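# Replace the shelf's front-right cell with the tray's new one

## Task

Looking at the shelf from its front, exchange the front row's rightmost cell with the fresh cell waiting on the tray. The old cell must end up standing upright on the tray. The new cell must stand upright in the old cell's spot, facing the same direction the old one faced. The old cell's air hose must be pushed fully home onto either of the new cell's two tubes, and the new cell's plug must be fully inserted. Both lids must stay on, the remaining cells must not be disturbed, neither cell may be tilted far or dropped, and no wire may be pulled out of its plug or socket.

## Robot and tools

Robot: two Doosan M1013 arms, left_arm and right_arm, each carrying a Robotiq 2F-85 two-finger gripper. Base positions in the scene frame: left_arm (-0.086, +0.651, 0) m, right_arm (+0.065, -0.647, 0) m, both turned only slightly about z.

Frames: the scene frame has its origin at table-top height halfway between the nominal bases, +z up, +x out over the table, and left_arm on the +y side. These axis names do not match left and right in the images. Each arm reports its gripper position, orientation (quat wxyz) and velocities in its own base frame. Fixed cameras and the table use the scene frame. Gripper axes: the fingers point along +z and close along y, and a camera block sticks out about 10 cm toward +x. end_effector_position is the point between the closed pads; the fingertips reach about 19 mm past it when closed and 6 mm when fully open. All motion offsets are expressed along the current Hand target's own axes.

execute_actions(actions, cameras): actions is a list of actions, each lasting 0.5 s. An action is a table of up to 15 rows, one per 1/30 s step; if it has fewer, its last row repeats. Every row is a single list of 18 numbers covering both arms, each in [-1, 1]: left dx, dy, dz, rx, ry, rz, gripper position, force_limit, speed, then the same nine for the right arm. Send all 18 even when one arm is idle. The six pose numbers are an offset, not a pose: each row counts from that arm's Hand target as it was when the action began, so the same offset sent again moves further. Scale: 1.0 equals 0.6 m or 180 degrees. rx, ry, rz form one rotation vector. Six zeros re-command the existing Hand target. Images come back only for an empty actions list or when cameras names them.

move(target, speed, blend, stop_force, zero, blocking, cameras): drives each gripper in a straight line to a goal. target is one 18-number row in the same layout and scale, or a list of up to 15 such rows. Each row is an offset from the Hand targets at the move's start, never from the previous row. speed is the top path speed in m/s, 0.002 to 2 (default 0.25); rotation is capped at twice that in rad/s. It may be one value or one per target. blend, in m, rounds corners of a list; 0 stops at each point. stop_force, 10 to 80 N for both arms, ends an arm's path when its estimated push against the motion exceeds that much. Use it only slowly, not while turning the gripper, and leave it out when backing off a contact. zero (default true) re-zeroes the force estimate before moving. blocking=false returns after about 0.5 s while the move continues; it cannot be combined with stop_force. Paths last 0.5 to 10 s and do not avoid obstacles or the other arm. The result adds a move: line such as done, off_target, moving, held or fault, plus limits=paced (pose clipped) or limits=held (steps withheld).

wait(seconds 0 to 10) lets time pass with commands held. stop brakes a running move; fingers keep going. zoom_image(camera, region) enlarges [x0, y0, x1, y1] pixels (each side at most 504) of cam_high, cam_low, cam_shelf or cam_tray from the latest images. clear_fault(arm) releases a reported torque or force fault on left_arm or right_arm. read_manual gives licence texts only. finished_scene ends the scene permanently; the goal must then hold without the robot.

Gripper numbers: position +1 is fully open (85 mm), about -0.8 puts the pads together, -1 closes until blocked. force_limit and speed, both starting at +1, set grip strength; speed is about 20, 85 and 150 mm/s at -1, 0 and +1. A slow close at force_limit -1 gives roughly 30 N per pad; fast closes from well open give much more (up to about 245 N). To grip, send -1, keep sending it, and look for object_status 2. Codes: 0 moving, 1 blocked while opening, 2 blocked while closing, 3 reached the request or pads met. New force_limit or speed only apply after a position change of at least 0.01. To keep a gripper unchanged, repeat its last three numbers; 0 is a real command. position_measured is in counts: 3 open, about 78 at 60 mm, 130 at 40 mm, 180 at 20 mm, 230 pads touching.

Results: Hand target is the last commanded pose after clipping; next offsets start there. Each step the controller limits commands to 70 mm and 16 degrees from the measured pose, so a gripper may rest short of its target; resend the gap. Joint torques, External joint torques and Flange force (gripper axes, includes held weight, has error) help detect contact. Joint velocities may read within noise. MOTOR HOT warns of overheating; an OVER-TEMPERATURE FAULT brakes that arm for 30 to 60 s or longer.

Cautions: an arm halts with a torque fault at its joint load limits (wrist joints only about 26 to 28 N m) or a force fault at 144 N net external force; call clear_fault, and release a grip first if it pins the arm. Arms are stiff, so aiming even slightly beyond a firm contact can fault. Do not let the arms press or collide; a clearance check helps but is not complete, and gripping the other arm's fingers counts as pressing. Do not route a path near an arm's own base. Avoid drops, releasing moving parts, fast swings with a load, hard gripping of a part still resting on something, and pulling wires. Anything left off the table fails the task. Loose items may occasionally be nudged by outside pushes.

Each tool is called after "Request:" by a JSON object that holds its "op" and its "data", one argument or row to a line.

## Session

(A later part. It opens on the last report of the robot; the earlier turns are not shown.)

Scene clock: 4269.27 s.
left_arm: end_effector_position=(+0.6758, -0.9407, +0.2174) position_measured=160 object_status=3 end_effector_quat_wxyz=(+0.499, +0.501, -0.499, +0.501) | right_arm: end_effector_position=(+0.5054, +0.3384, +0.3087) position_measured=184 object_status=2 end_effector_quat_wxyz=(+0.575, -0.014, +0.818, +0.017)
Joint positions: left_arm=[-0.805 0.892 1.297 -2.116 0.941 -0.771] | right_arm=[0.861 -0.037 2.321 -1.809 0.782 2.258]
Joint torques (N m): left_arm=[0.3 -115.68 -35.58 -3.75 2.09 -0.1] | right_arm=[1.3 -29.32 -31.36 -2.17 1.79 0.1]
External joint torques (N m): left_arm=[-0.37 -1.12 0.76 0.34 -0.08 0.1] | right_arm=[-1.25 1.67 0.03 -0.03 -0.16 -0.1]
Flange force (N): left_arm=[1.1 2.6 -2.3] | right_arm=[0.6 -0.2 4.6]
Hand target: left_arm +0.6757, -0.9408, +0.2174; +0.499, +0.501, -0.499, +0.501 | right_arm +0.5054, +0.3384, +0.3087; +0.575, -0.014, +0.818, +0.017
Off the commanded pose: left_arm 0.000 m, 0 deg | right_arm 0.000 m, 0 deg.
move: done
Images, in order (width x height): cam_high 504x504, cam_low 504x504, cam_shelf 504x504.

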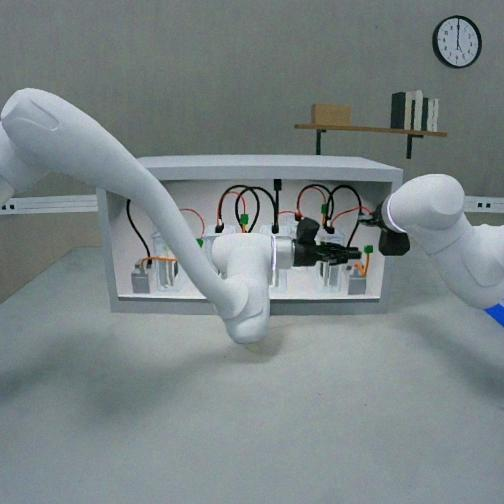

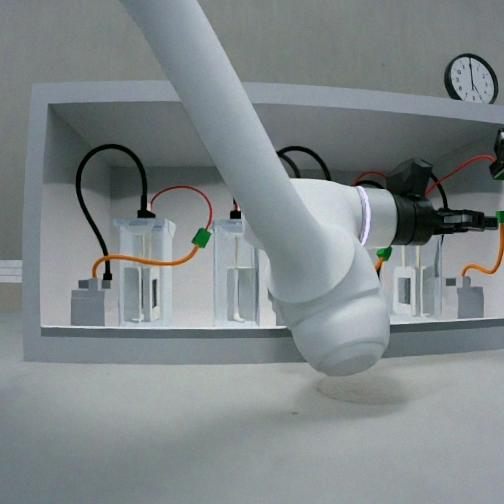

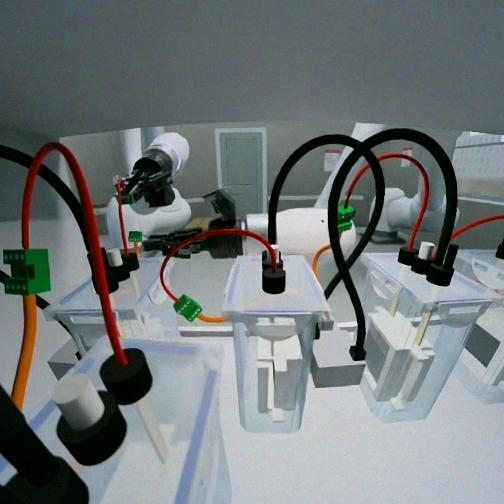

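Request:
{"op": "move", "data": {
  "target": [-0.005,0.0,0.049,0,0,0,-0.25,0.8,-1,0,0,0,0,0,0,-1,0.9,-1],
  "speed": 0.05,
  "stop_force": 10,
  "cameras": ["cam_high","cam_low","cam_shelf"]
}}

Request:
{"op": "zoom_image", "data": {
  "camera": "cam_shelf",
  "region": [90, 190, 190, 260]
}}

Request:
{"op": "zoom_image", "data": {
  "camera": "cam_high",
  "region": [330, 200, 400, 270]
}}

Request:
{"op": "zoom_image", "data": {
  "camera": "cam_low",
  "region": [444, 170, 504, 250]
}}

Scene clock: 4290.90 s.
left_arm: end_effector_position=(+0.6758, -0.9701, +0.2144) position_measured=160 object_status=3 end_effector_quat_wxyz=(+0.499, +0.501, -0.499, +0.501) | right_arm: end_effector_position=(+0.5054, +0.3384, +0.3087) position_measured=184 object_status=2 end_effector_quat_wxyz=(+0.575, -0.014, +0.818, +0.017)
Joint positions: left_arm=[-0.826 0.924 1.238 -2.117 0.912 -0.789] | right_arm=[0.861 -0.037 2.321 -1.809 0.782 2.258]
Joint torques (N m): left_arm=[-0.06 -118.74 -36.25 -3.81 2.01 -0.13] | right_arm=[1.34 -29.5 -31.34 -2.14 1.73 0.04]
External joint torques (N m): left_arm=[0.19 -0.91 0.62 0.36 -0.04 0.13] | right_arm=[-1.29 1.98 0 -0.06 -0.11 -0.04]
Flange force (N): left_arm=[0.9 1.7 -2.4] | right_arm=[1.1 0.2 5.3]
Hand target: left_arm +0.6758, -0.9701, +0.2144; +0.499, +0.501, -0.499, +0.501 | right_arm +0.5054, +0.3384, +0.3087; +0.575, -0.014, +0.818, +0.017
Off the commanded pose: left_arm 0.000 m, 0 deg | right_arm 0.000 m, 0 deg.
move: done
Images, in order (width x height): cam_high 504x504, cam_low 504x504, cam_shelf 504x504.

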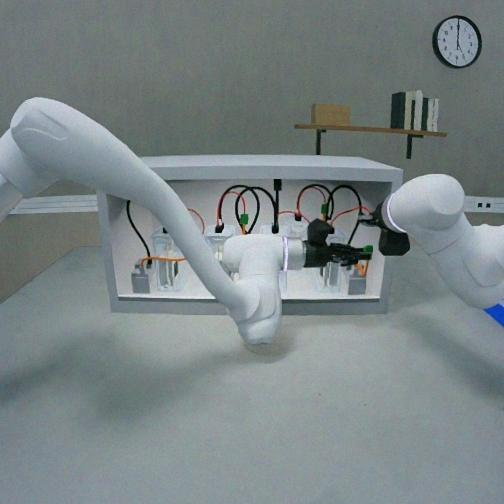

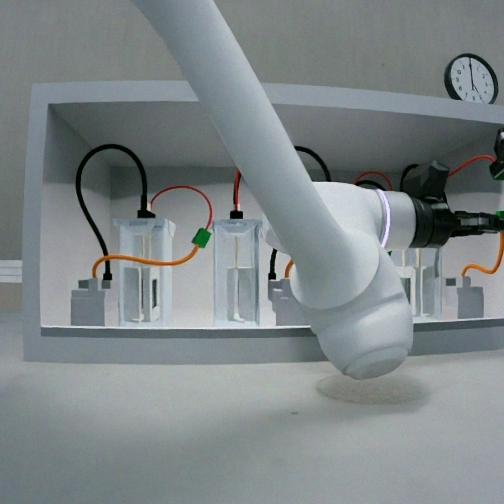

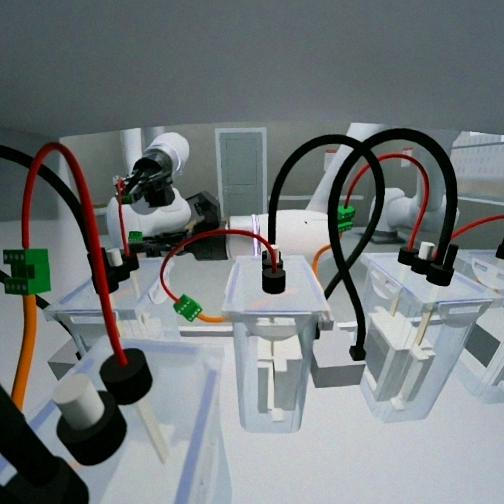

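Scaled by 5.040 from the camera's 504x504 image, which has a finer 720x720 frame.

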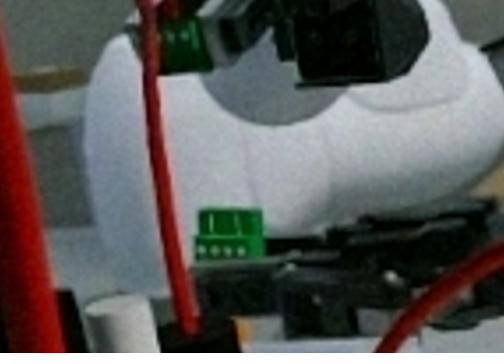

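Scaled by 7.200 from the camera's 504x504 image, which has a finer 720x720 frame.

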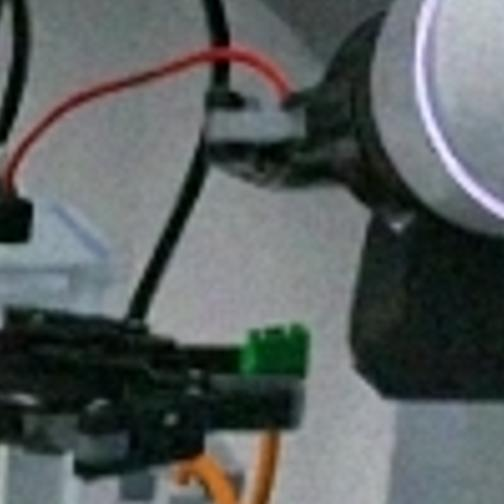

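Scaled by 6.300 from the camera's 504x504 image, which has a finer 720x720 frame.

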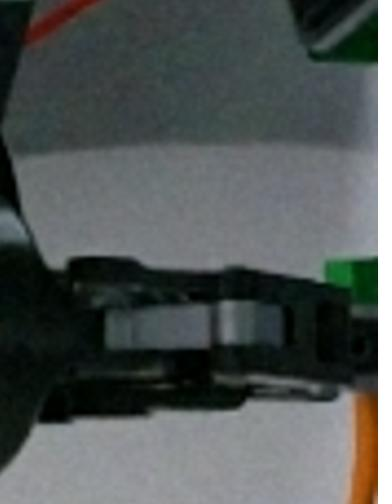

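Request:
{"op": "execute_actions", "data": {
  "actions": []
}}

Request:
{"op": "zoom_image", "data": {
  "camera": "cam_shelf",
  "region": [120, 200, 320, 400]
}}

Request:
{"op": "zoom_image", "data": {
  "camera": "cam_low",
  "region": [320, 120, 504, 304]
}}

Scene clock: 4329.10 s.
left_arm: end_effector_position=(+0.6758, -0.9702, +0.2144) position_measured=160 object_status=3 end_effector_quat_wxyz=(+0.499, +0.501, -0.499, +0.501) | right_arm: end_effector_position=(+0.5054, +0.3384, +0.3087) position_measured=184 object_status=2 end_effector_quat_wxyz=(+0.575, -0.014, +0.818, +0.017)
Joint positions: left_arm=[-0.826 0.924 1.238 -2.117 0.912 -0.789] | right_arm=[0.861 -0.037 2.321 -1.809 0.782 2.258]
Joint velocities: within noise
Joint torques (N m): left_arm=[0.15 -118.6 -36.17 -3.81 1.97 -0.1] | right_arm=[1.36 -29.14 -31.33 -2.11 1.7 0.15]
External joint torques (N m): left_arm=[-0.4 -1.4 0.47 0.35 0.02 0.11] | right_arm=[-1.4 1.8 0.01 -0.1 -0.08 -0.15]
Flange force (N): left_arm=[1.4 2.3 -2.2] | right_arm=[0.6 -0.2 5.1]
Hand target: left_arm +0.6758, -0.9701, +0.2144; +0.499, +0.501, -0.499, +0.501 | right_arm +0.5054, +0.3384, +0.3087; +0.575, -0.014, +0.818, +0.017
Tool commands: left_gripper/position=-0.25 left_gripper/force_limit=+0.8 left_gripper/speed=-1.0 right_gripper/position=-1.0 right_gripper/force_limit=+0.9 right_gripper/speed=-1.0
Off the commanded pose: left_arm 0.000 m, 0 deg | right_arm 0.000 m, 0 deg.

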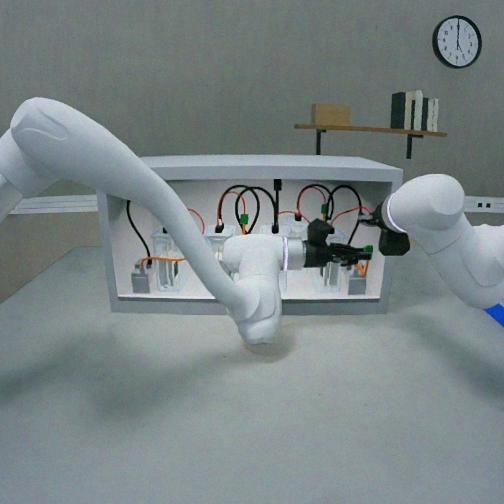

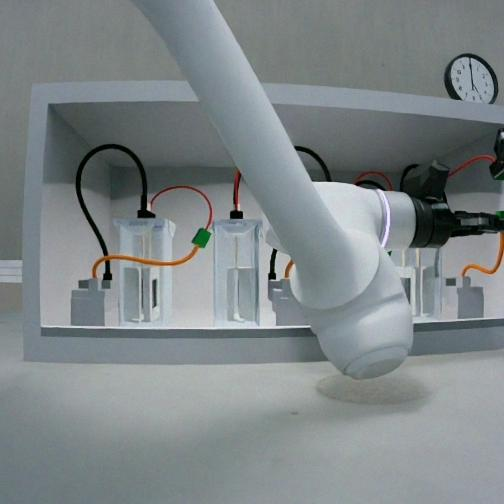

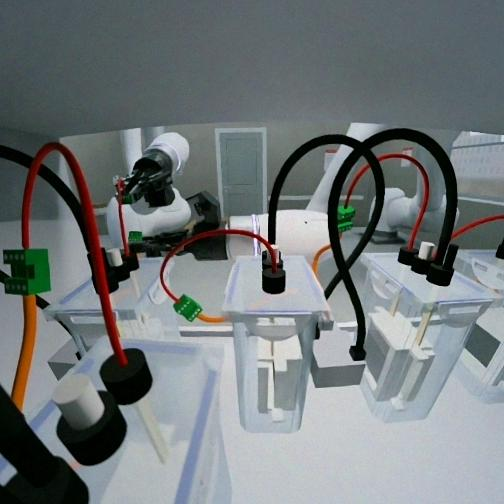

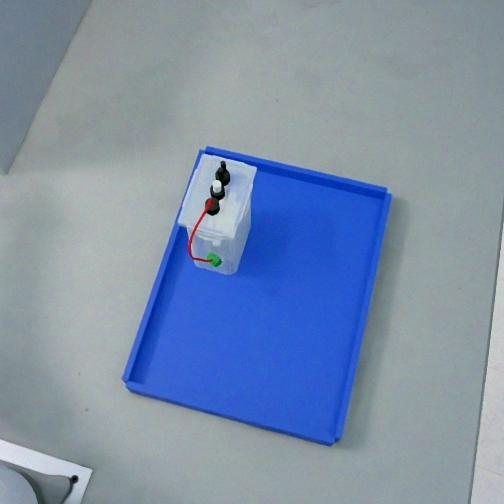

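Scaled by 2.520 from the camera's 504x504 image, which has a finer 720x720 frame.

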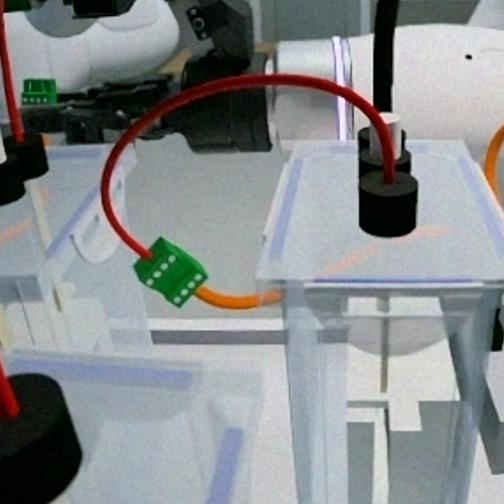

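Scaled by 2.739 from the camera's 504x504 image, which has a finer 720x720 frame.

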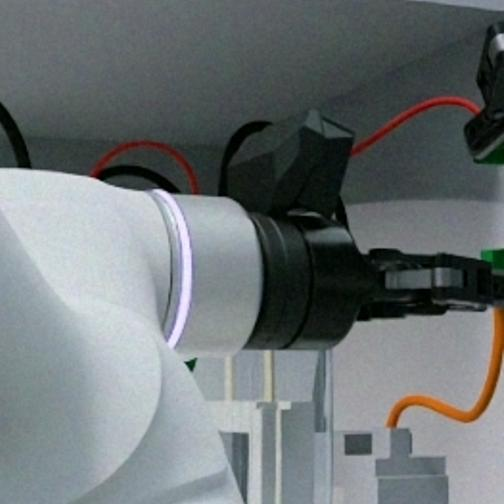

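Request:
{"op": "execute_actions", "data": {
  "actions": [
    [[0,0,0,0,0,0,-1,0.8,-1,0,0,0,0,0,0,-1,0.9,-1]],
    [[0,0,0,0,0,0,-1,0.8,-1,0,0,0,0,0,0,-1,0.9,-1]]
  ],
  "cameras": ["all"]
}}

Request:
{"op": "zoom_image", "data": {
  "camera": "cam_shelf",
  "region": [90, 160, 190, 260]
}}

Request:
{"op": "zoom_image", "data": {
  "camera": "cam_low",
  "region": [424, 110, 504, 270]
}}

Request:
{"op": "zoom_image", "data": {
  "camera": "cam_high",
  "region": [320, 180, 420, 280]
}}

Scene clock: 4341.67 s.
left_arm: end_effector_position=(+0.6758, -0.9702, +0.2144) position_measured=198 object_status=0 end_effector_quat_wxyz=(+0.499, +0.501, -0.499, +0.501) | right_arm: end_effector_position=(+0.5054, +0.3384, +0.3087) position_measured=184 object_status=2 end_effector_quat_wxyz=(+0.575, -0.014, +0.818, +0.017)
Joint positions: left_arm=[-0.826 0.924 1.238 -2.117 0.912 -0.789] | right_arm=[0.861 -0.037 2.321 -1.809 0.782 2.258]
Joint torques (N m): left_arm=[0.26 -118.75 -36.19 -3.77 1.97 -0.14] | right_arm=[1.07 -29.27 -31.39 -2.18 1.75 0.11]
External joint torques (N m): left_arm=[-0.12 -1.15 0.51 0.31 0.01 0.14] | right_arm=[-1.07 1.87 0.08 -0.03 -0.13 -0.11]
External joint torques at the end of the 1st action: left_arm=[-0.57 -1.29 0.6 0.35 0.01 0.15] | right_arm=[-1.27 2.36 -0.1 -0.07 -0.09 -0.12]
Flange force (N): left_arm=[1.1 2.1 -2.2] | right_arm=[0.9 0.3 4.5]
Flange force at the end of the 1st action (N): left_arm=[1.2 2.7 -2.3] | right_arm=[1.1 0.8 5.8]
Hand target: left_arm +0.6758, -0.9701, +0.2144; +0.499, +0.501, -0.499, +0.501 | right_arm +0.5054, +0.3384, +0.3087; +0.575, -0.014, +0.818, +0.017
Off the commanded pose: left_arm 0.000 m, 0 deg | right_arm 0.000 m, 0 deg.

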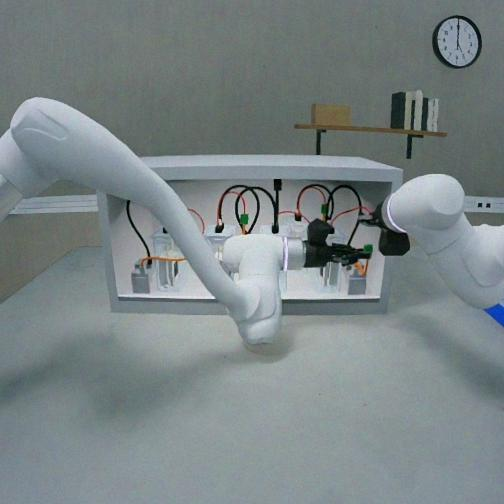

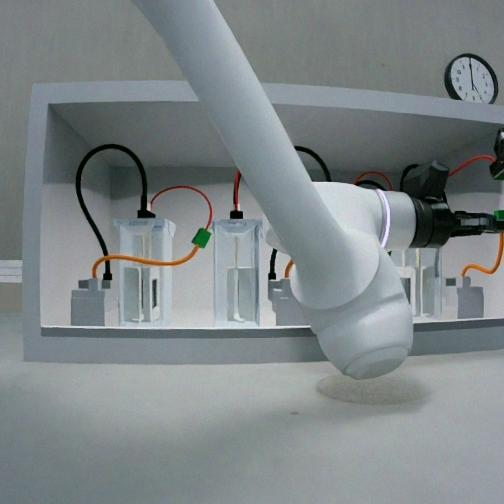

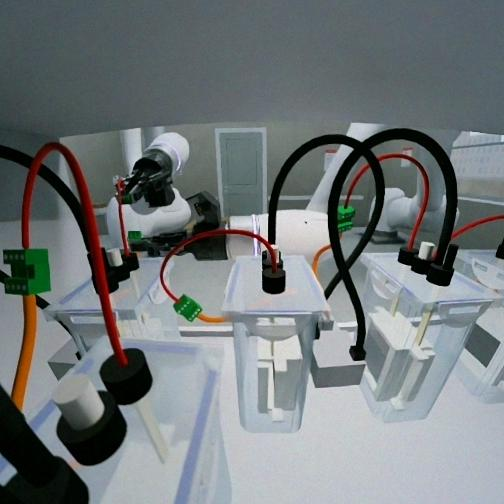

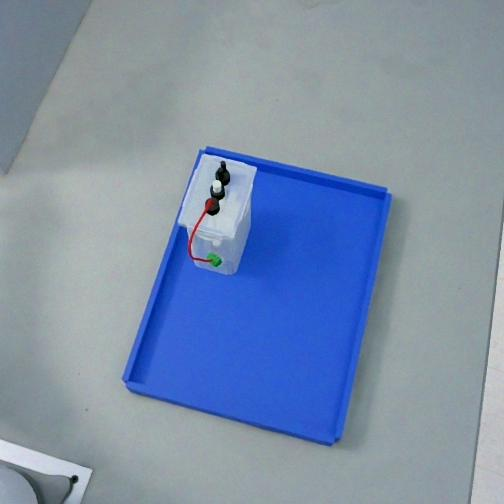

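Scaled by 5.040 from the camera's 504x504 image, which has a finer 720x720 frame.

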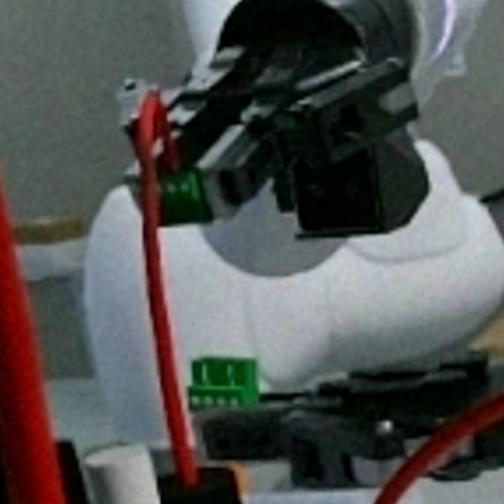

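Scaled by 3.150 from the camera's 504x504 image, which has a finer 720x720 frame.

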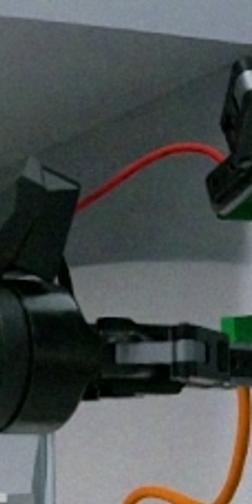

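Scaled by 5.040 from the camera's 504x504 image, which has a finer 720x720 frame.

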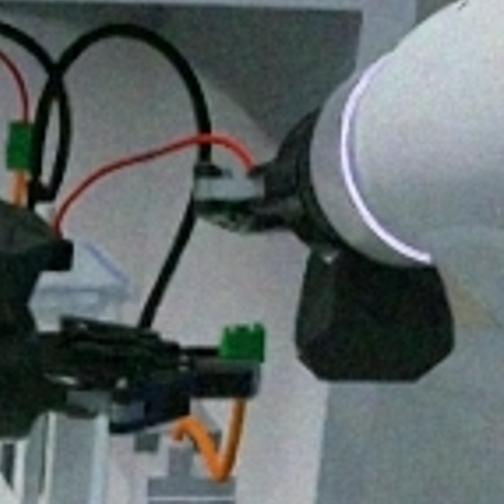

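Request:
{"op": "wait", "data": {
  "seconds": 0.5
}}

Request:
{"op": "zoom_image", "data": {
  "camera": "cam_shelf",
  "region": [110, 160, 160, 260]
}}

Scene clock: 4347.63 s.
left_arm: end_effector_position=(+0.6758, -0.9702, +0.2144) position_measured=198 object_status=2 end_effector_quat_wxyz=(+0.499, +0.501, -0.499, +0.501) | right_arm: end_effector_position=(+0.5054, +0.3384, +0.3087) position_measured=184 object_status=2 end_effector_quat_wxyz=(+0.575, -0.014, +0.818, +0.017)
Joint positions: left_arm=[-0.826 0.924 1.238 -2.117 0.912 -0.789] | right_arm=[0.861 -0.037 2.321 -1.809 0.782 2.258]
Joint torques (N m): left_arm=[0.47 -118.75 -36.25 -3.83 2.03 -0.13] | right_arm=[1.33 -29.38 -31.36 -2.07 1.8 0.13]
External joint torques (N m): left_arm=[-0.84 -1.42 0.47 0.36 -0.04 0.13] | right_arm=[-1.33 2.09 0.04 -0.13 -0.19 -0.13]
Flange force (N): left_arm=[1.4 2.7 -1.9] | right_arm=[1.0 0.0 5.6]
Hand target: left_arm +0.6758, -0.9701, +0.2144; +0.499, +0.501, -0.499, +0.501 | right_arm +0.5054, +0.3384, +0.3087; +0.575, -0.014, +0.818, +0.017
Tool commands: left_gripper/position=-1.0 left_gripper/force_limit=+0.8 left_gripper/speed=-1.0 right_gripper/position=-1.0 right_gripper/force_limit=+0.9 right_gripper/speed=-1.0
Off the commanded pose: left_arm 0.000 m, 0 deg | right_arm 0.000 m, 0 deg.
wait: 0.50 s; at rest from the start

Scaled by 5.040 from the camera's 504x504 image, which has a finer 720x720 frame.
This view is cut from an older image: the scene may have changed since it was taken.

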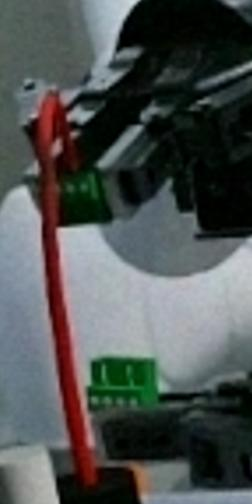

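Request:
{"op": "execute_actions", "data": {
  "actions": [],
  "cameras": ["cam_shelf","cam_low","cam_high"]
}}

Request:
{"op": "zoom_image", "data": {
  "camera": "cam_shelf",
  "region": [110, 180, 150, 220]
}}

Request:
{"op": "zoom_image", "data": {
  "camera": "cam_shelf",
  "region": [110, 220, 150, 260]
}}

Request:
{"op": "zoom_image", "data": {
  "camera": "cam_low",
  "region": [464, 140, 504, 180]
}}

Request:
{"op": "zoom_image", "data": {
  "camera": "cam_low",
  "region": [464, 200, 504, 240]
}}

Request:
{"op": "zoom_image", "data": {
  "camera": "cam_high",
  "region": [350, 205, 390, 245]
}}

Request:
{"op": "zoom_image", "data": {
  "camera": "cam_high",
  "region": [350, 230, 390, 270]
}}

Scene clock: 4363.80 s.
left_arm: end_effector_position=(+0.6758, -0.9702, +0.2144) position_measured=198 object_status=2 end_effector_quat_wxyz=(+0.499, +0.501, -0.499, +0.501) | right_arm: end_effector_position=(+0.5054, +0.3384, +0.3087) position_measured=184 object_status=2 end_effector_quat_wxyz=(+0.575, -0.014, +0.818, +0.017)
Joint positions: left_arm=[-0.826 0.924 1.238 -2.117 0.912 -0.789] | right_arm=[0.861 -0.037 2.321 -1.809 0.782 2.258]
Joint velocities: within noise
Joint torques (N m): left_arm=[0.11 -118.76 -36.11 -3.79 1.99 -0.15] | right_arm=[1.15 -29.66 -31.39 -2.16 1.65 0.13]
External joint torques (N m): left_arm=[0.18 -1.42 0.35 0.33 -0.02 0.16] | right_arm=[-1.09 1.89 0.02 -0.05 -0.02 -0.13]
Flange force (N): left_arm=[1.4 1.8 -2.4] | right_arm=[0.9 0.5 4.5]
Hand target: left_arm +0.6758, -0.9701, +0.2144; +0.499, +0.501, -0.499, +0.501 | right_arm +0.5054, +0.3384, +0.3087; +0.575, -0.014, +0.818, +0.017
Tool commands: left_gripper/position=-1.0 left_gripper/force_limit=+0.8 left_gripper/speed=-1.0 right_gripper/position=-1.0 right_gripper/force_limit=+0.9 right_gripper/speed=-1.0
Off the commanded pose: left_arm 0.000 m, 0 deg | right_arm 0.000 m, 0 deg.
Images, in order (width x height): cam_high 504x504, cam_low 504x504, cam_shelf 504x504.

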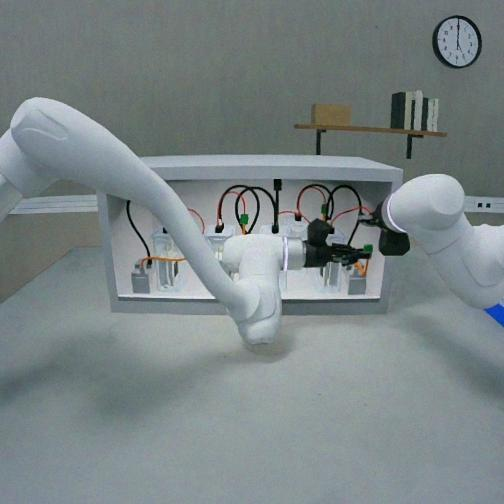

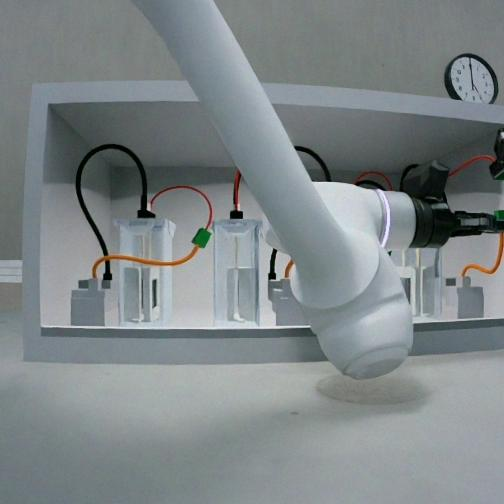

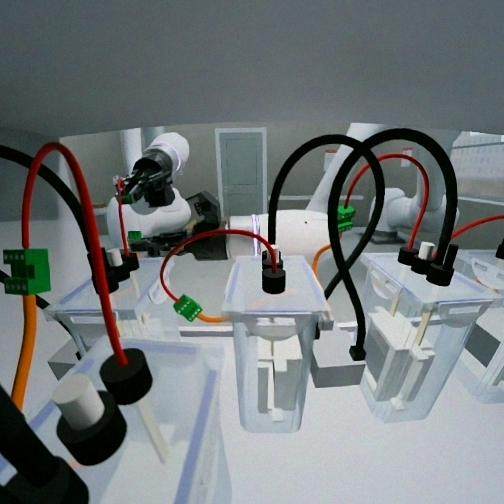

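Scaled by 12.600 from the camera's 504x504 image, which has a finer 720x720 frame.

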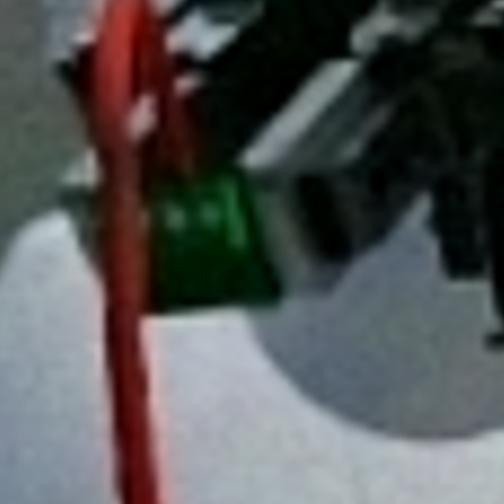

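Scaled by 12.600 from the camera's 504x504 image, which has a finer 720x720 frame.

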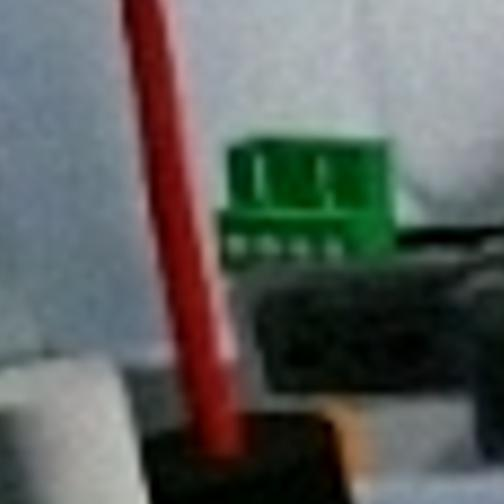

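Scaled by 12.600 from the camera's 504x504 image, which has a finer 720x720 frame.

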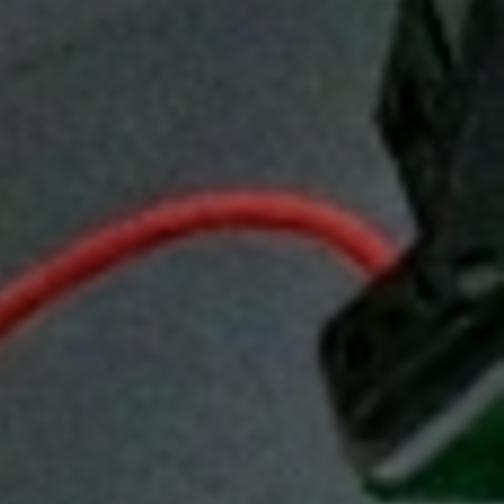

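Scaled by 12.600 from the camera's 504x504 image, which has a finer 720x720 frame.

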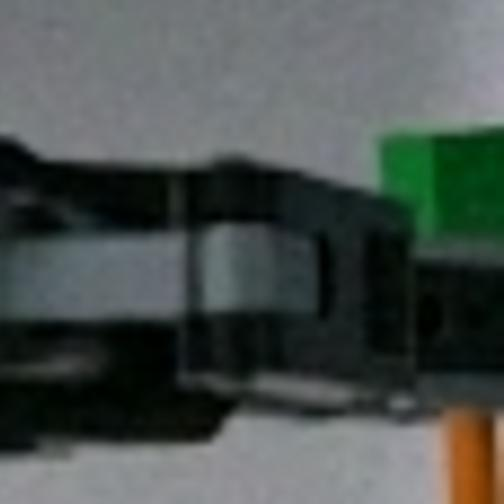

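Scaled by 12.600 from the camera's 504x504 image, which has a finer 720x720 frame.

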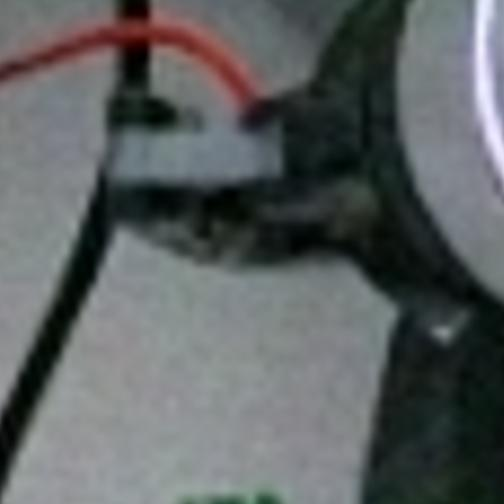

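Scaled by 12.600 from the camera's 504x504 image, which has a finer 720x720 frame.

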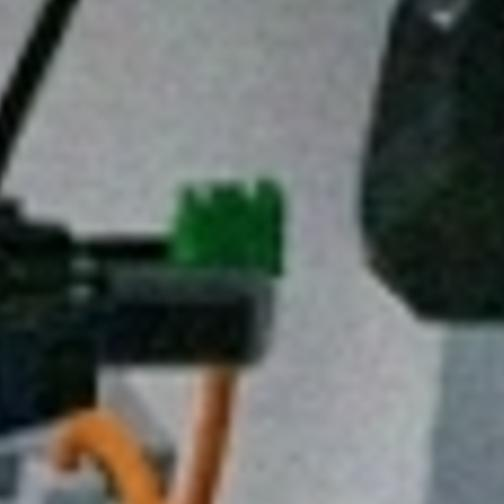

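Request:
{"op": "zoom_image", "data": {
  "camera": "cam_shelf",
  "region": [0, 240, 60, 300]
}}

Request:
{"op": "zoom_image", "data": {
  "camera": "cam_shelf",
  "region": [165, 285, 209, 329]
}}

Request:
{"op": "zoom_image", "data": {
  "camera": "cam_shelf",
  "region": [325, 195, 365, 235]
}}

Request:
{"op": "zoom_image", "data": {
  "camera": "cam_low",
  "region": [180, 215, 230, 265]
}}

Scaled by 8.400 from the camera's 504x504 image, which has a finer 720x720 frame.

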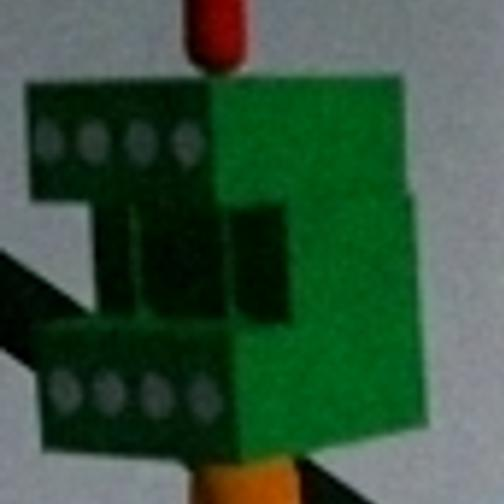

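Scaled by 11.455 from the camera's 504x504 image, which has a finer 720x720 frame.

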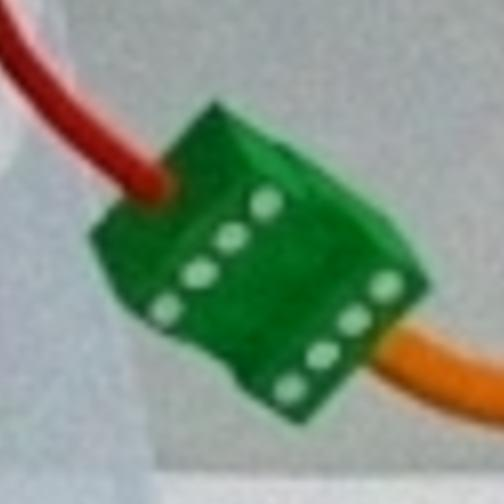

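Scaled by 12.600 from the camera's 504x504 image, which has a finer 720x720 frame.

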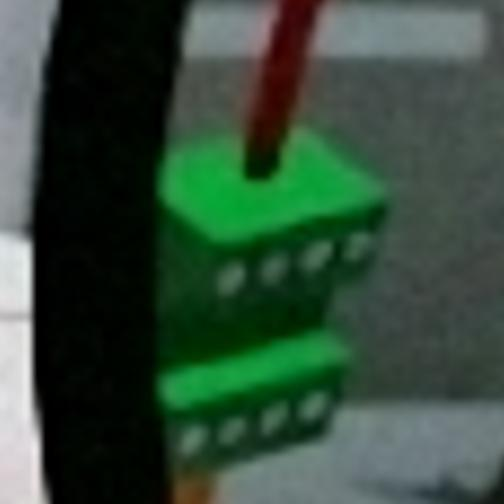

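Scaled by 10.080 from the camera's 504x504 image, which has a finer 720x720 frame.

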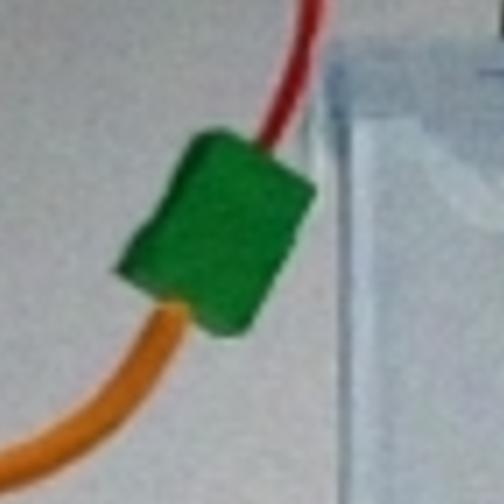

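Request:
{"op": "execute_actions", "data": {
  "actions": [],
  "cameras": ["cam_tray","cam_shelf","cam_high"]
}}

Request:
{"op": "zoom_image", "data": {
  "camera": "cam_tray",
  "region": [195, 240, 235, 280]
}}

Request:
{"op": "zoom_image", "data": {
  "camera": "cam_shelf",
  "region": [100, 165, 150, 215]
}}

Request:
{"op": "zoom_image", "data": {
  "camera": "cam_high",
  "region": [345, 195, 385, 235]
}}

Request:
{"op": "zoom_image", "data": {
  "camera": "cam_high",
  "region": [310, 195, 340, 225]
}}

Request:
{"op": "zoom_image", "data": {
  "camera": "cam_high",
  "region": [230, 200, 260, 230]
}}

Scene clock: 4451.33 s.
left_arm: end_effector_position=(+0.6758, -0.9702, +0.2144) position_measured=198 object_status=2 end_effector_quat_wxyz=(+0.499, +0.501, -0.499, +0.501) | right_arm: end_effector_position=(+0.5054, +0.3384, +0.3087) position_measured=184 object_status=2 end_effector_quat_wxyz=(+0.575, -0.014, +0.818, +0.017)
Joint positions: left_arm=[-0.826 0.924 1.238 -2.117 0.912 -0.789] | right_arm=[0.861 -0.037 2.321 -1.809 0.782 2.258]
Joint velocities: within noise
Joint torques (N m): left_arm=[0.34 -118.5 -36.15 -3.82 2 -0.12] | right_arm=[1.27 -29.53 -31.49 -2.12 1.69 0.09]
External joint torques (N m): left_arm=[-0.32 -1.63 0.37 0.36 -0.01 0.12] | right_arm=[-1.26 2.31 0.24 -0.08 -0.08 -0.09]
Flange force (N): left_arm=[1.6 2.3 -2.3] | right_arm=[1.6 0.4 5.5]
Hand target: left_arm +0.6758, -0.9701, +0.2144; +0.499, +0.501, -0.499, +0.501 | right_arm +0.5054, +0.3384, +0.3087; +0.575, -0.014, +0.818, +0.017
Tool commands: left_gripper/position=-1.0 left_gripper/force_limit=+0.8 left_gripper/speed=-1.0 right_gripper/position=-1.0 right_gripper/force_limit=+0.9 right_gripper/speed=-1.0
Off the commanded pose: left_arm 0.000 m, 0 deg | right_arm 0.000 m, 0 deg.
Images, in order (width x height): cam_high 504x504, cam_shelf 504x504, cam_tray 504x504.

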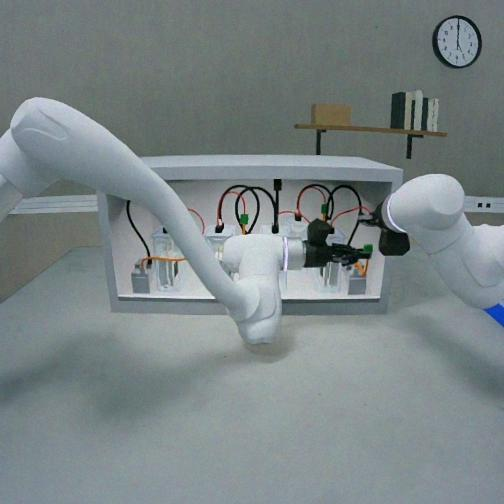

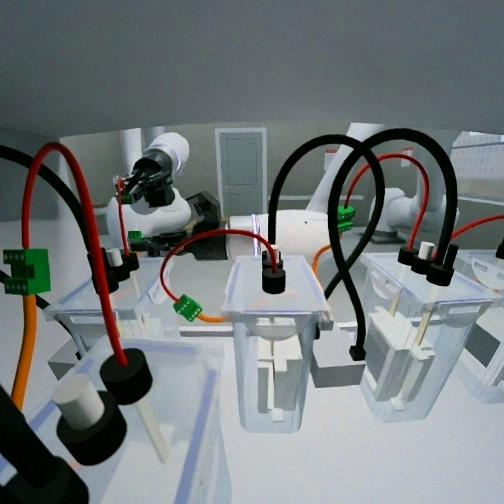

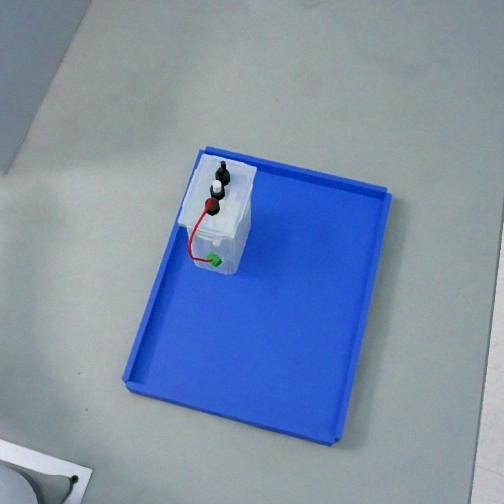

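Scaled by 12.600 from the camera's 504x504 image, which has a finer 720x720 frame.

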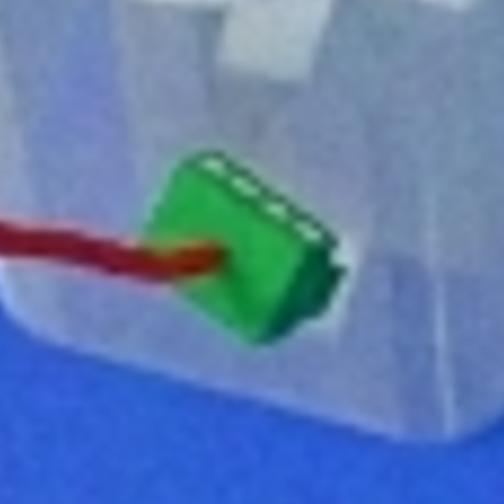

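Scaled by 10.080 from the camera's 504x504 image, which has a finer 720x720 frame.

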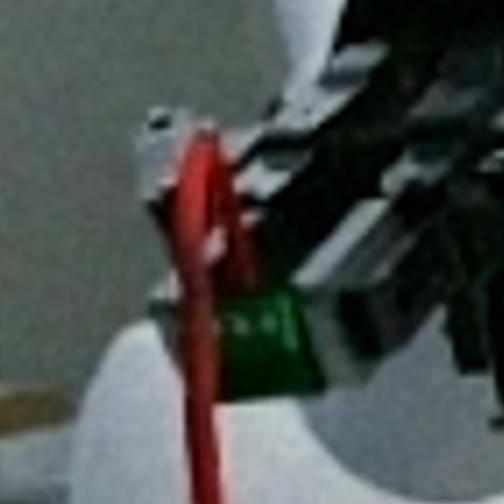

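Scaled by 12.600 from the camera's 504x504 image, which has a finer 720x720 frame.

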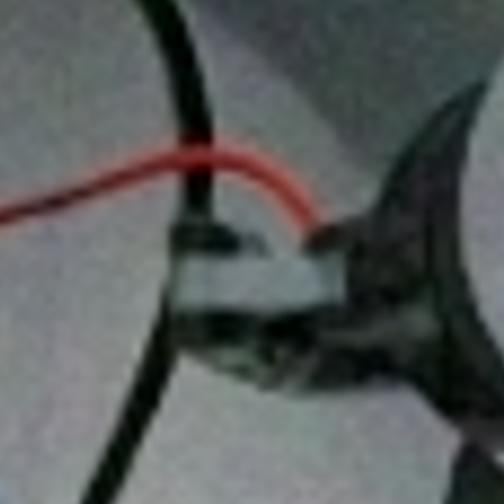

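Scaled by 16.800 from the camera's 504x504 image, which has a finer 720x720 frame.

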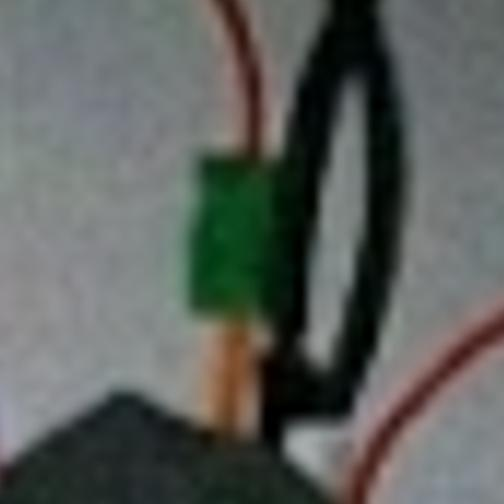

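Scaled by 16.800 from the camera's 504x504 image, which has a finer 720x720 frame.

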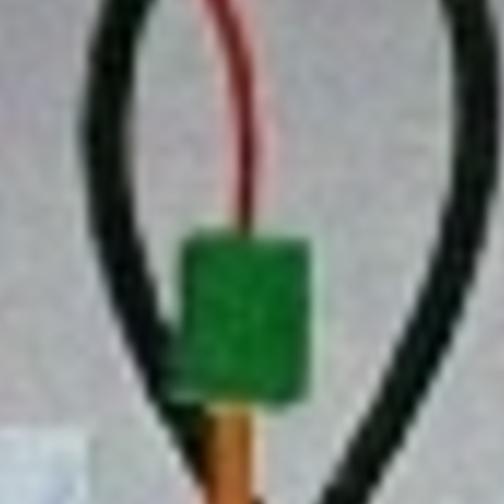

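Request:
{"op": "move", "data": {
  "target": [0,0,0,0,0,0,-1,0.8,-1,0,0.0333,0,0,0,0,-1,0.9,-1],
  "speed": 0.05,
  "cameras": ["cam_low","cam_shelf","cam_high"]
}}

Request:
{"op": "zoom_image", "data": {
  "camera": "cam_low",
  "region": [444, 120, 504, 180]
}}

Request:
{"op": "zoom_image", "data": {
  "camera": "cam_shelf",
  "region": [115, 165, 165, 215]
}}

Request:
{"op": "zoom_image", "data": {
  "camera": "cam_high",
  "region": [340, 195, 380, 235]
}}

Scene clock: 4519.03 s.
left_arm: end_effector_position=(+0.6758, -0.9702, +0.2144) position_measured=198 object_status=2 end_effector_quat_wxyz=(+0.499, +0.501, -0.499, +0.501) | right_arm: end_effector_position=(+0.5045, +0.3583, +0.3089) position_measured=184 object_status=2 end_effector_quat_wxyz=(+0.575, -0.014, +0.818, +0.017)
Joint positions: left_arm=[-0.826 0.924 1.238 -2.117 0.912 -0.789] | right_arm=[0.894 -0.011 2.295 -1.782 0.806 2.251]
Joint torques (N m): left_arm=[0.24 -118.74 -36.11 -3.76 1.96 -0.12] | right_arm=[1.09 -31.32 -31.49 -2.02 1.7 0.02]
External joint torques (N m): left_arm=[-0.14 -1.38 0.4 0.3 0.03 0.12] | right_arm=[-1.2 1.39 0.31 -0.15 -0.09 -0.02]
Flange force (N): left_arm=[1.3 2.1 -2.2] | right_arm=[1.1 -0.8 4.2]
Hand target: left_arm +0.6758, -0.9701, +0.2144; +0.499, +0.501, -0.499, +0.501 | right_arm +0.5046, +0.3583, +0.3089; +0.575, -0.014, +0.818, +0.017
Off the commanded pose: left_arm 0.000 m, 0 deg | right_arm 0.000 m, 0 deg.
move: done
Images, in order (width x height): cam_high 504x504, cam_low 504x504, cam_shelf 504x504.

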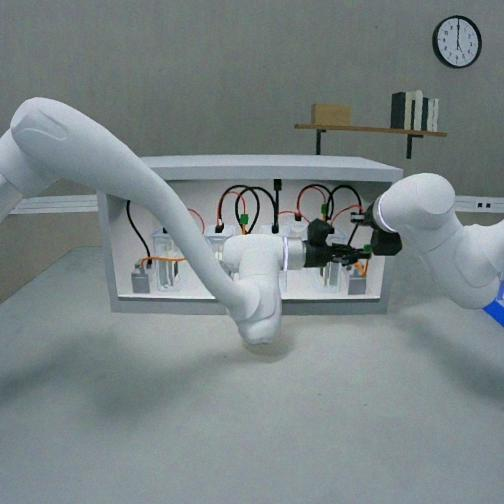

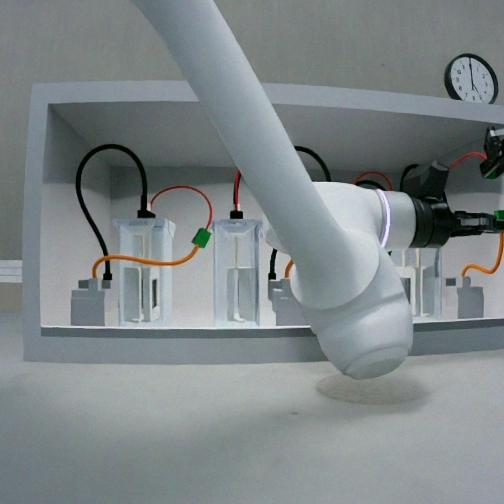

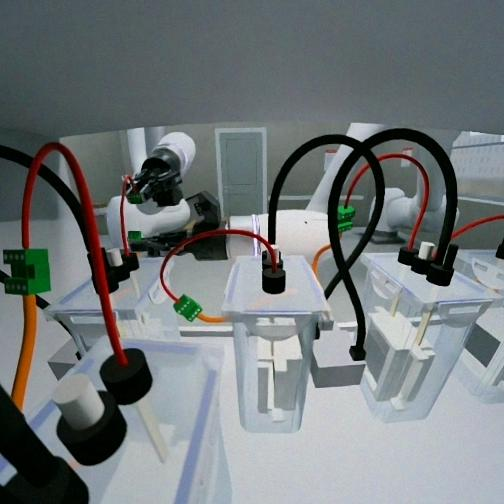

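Scaled by 8.400 from the camera's 504x504 image, which has a finer 720x720 frame.

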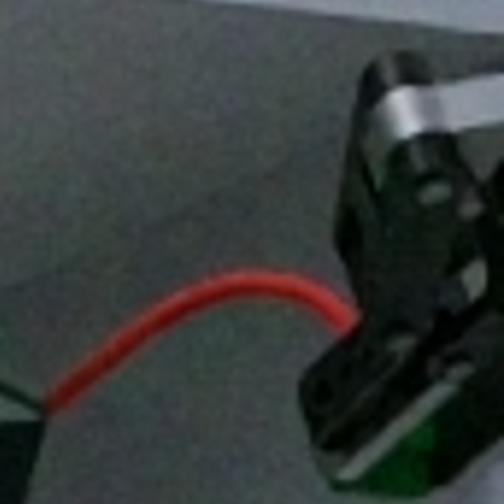

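Scaled by 10.080 from the camera's 504x504 image, which has a finer 720x720 frame.

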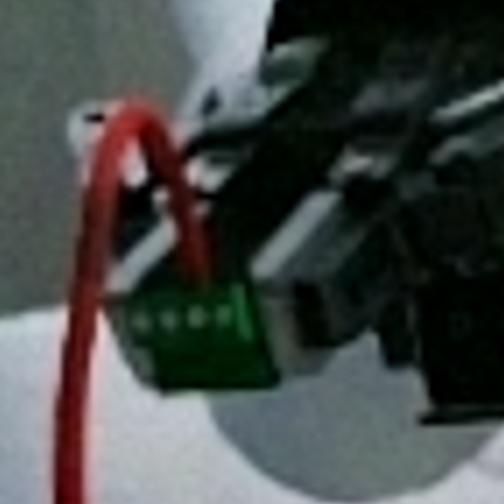

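Scaled by 12.600 from the camera's 504x504 image, which has a finer 720x720 frame.

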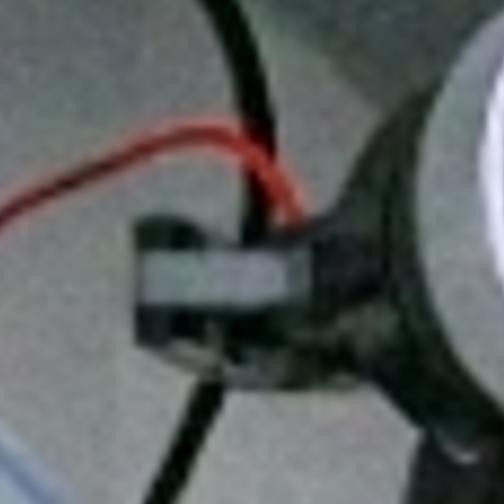

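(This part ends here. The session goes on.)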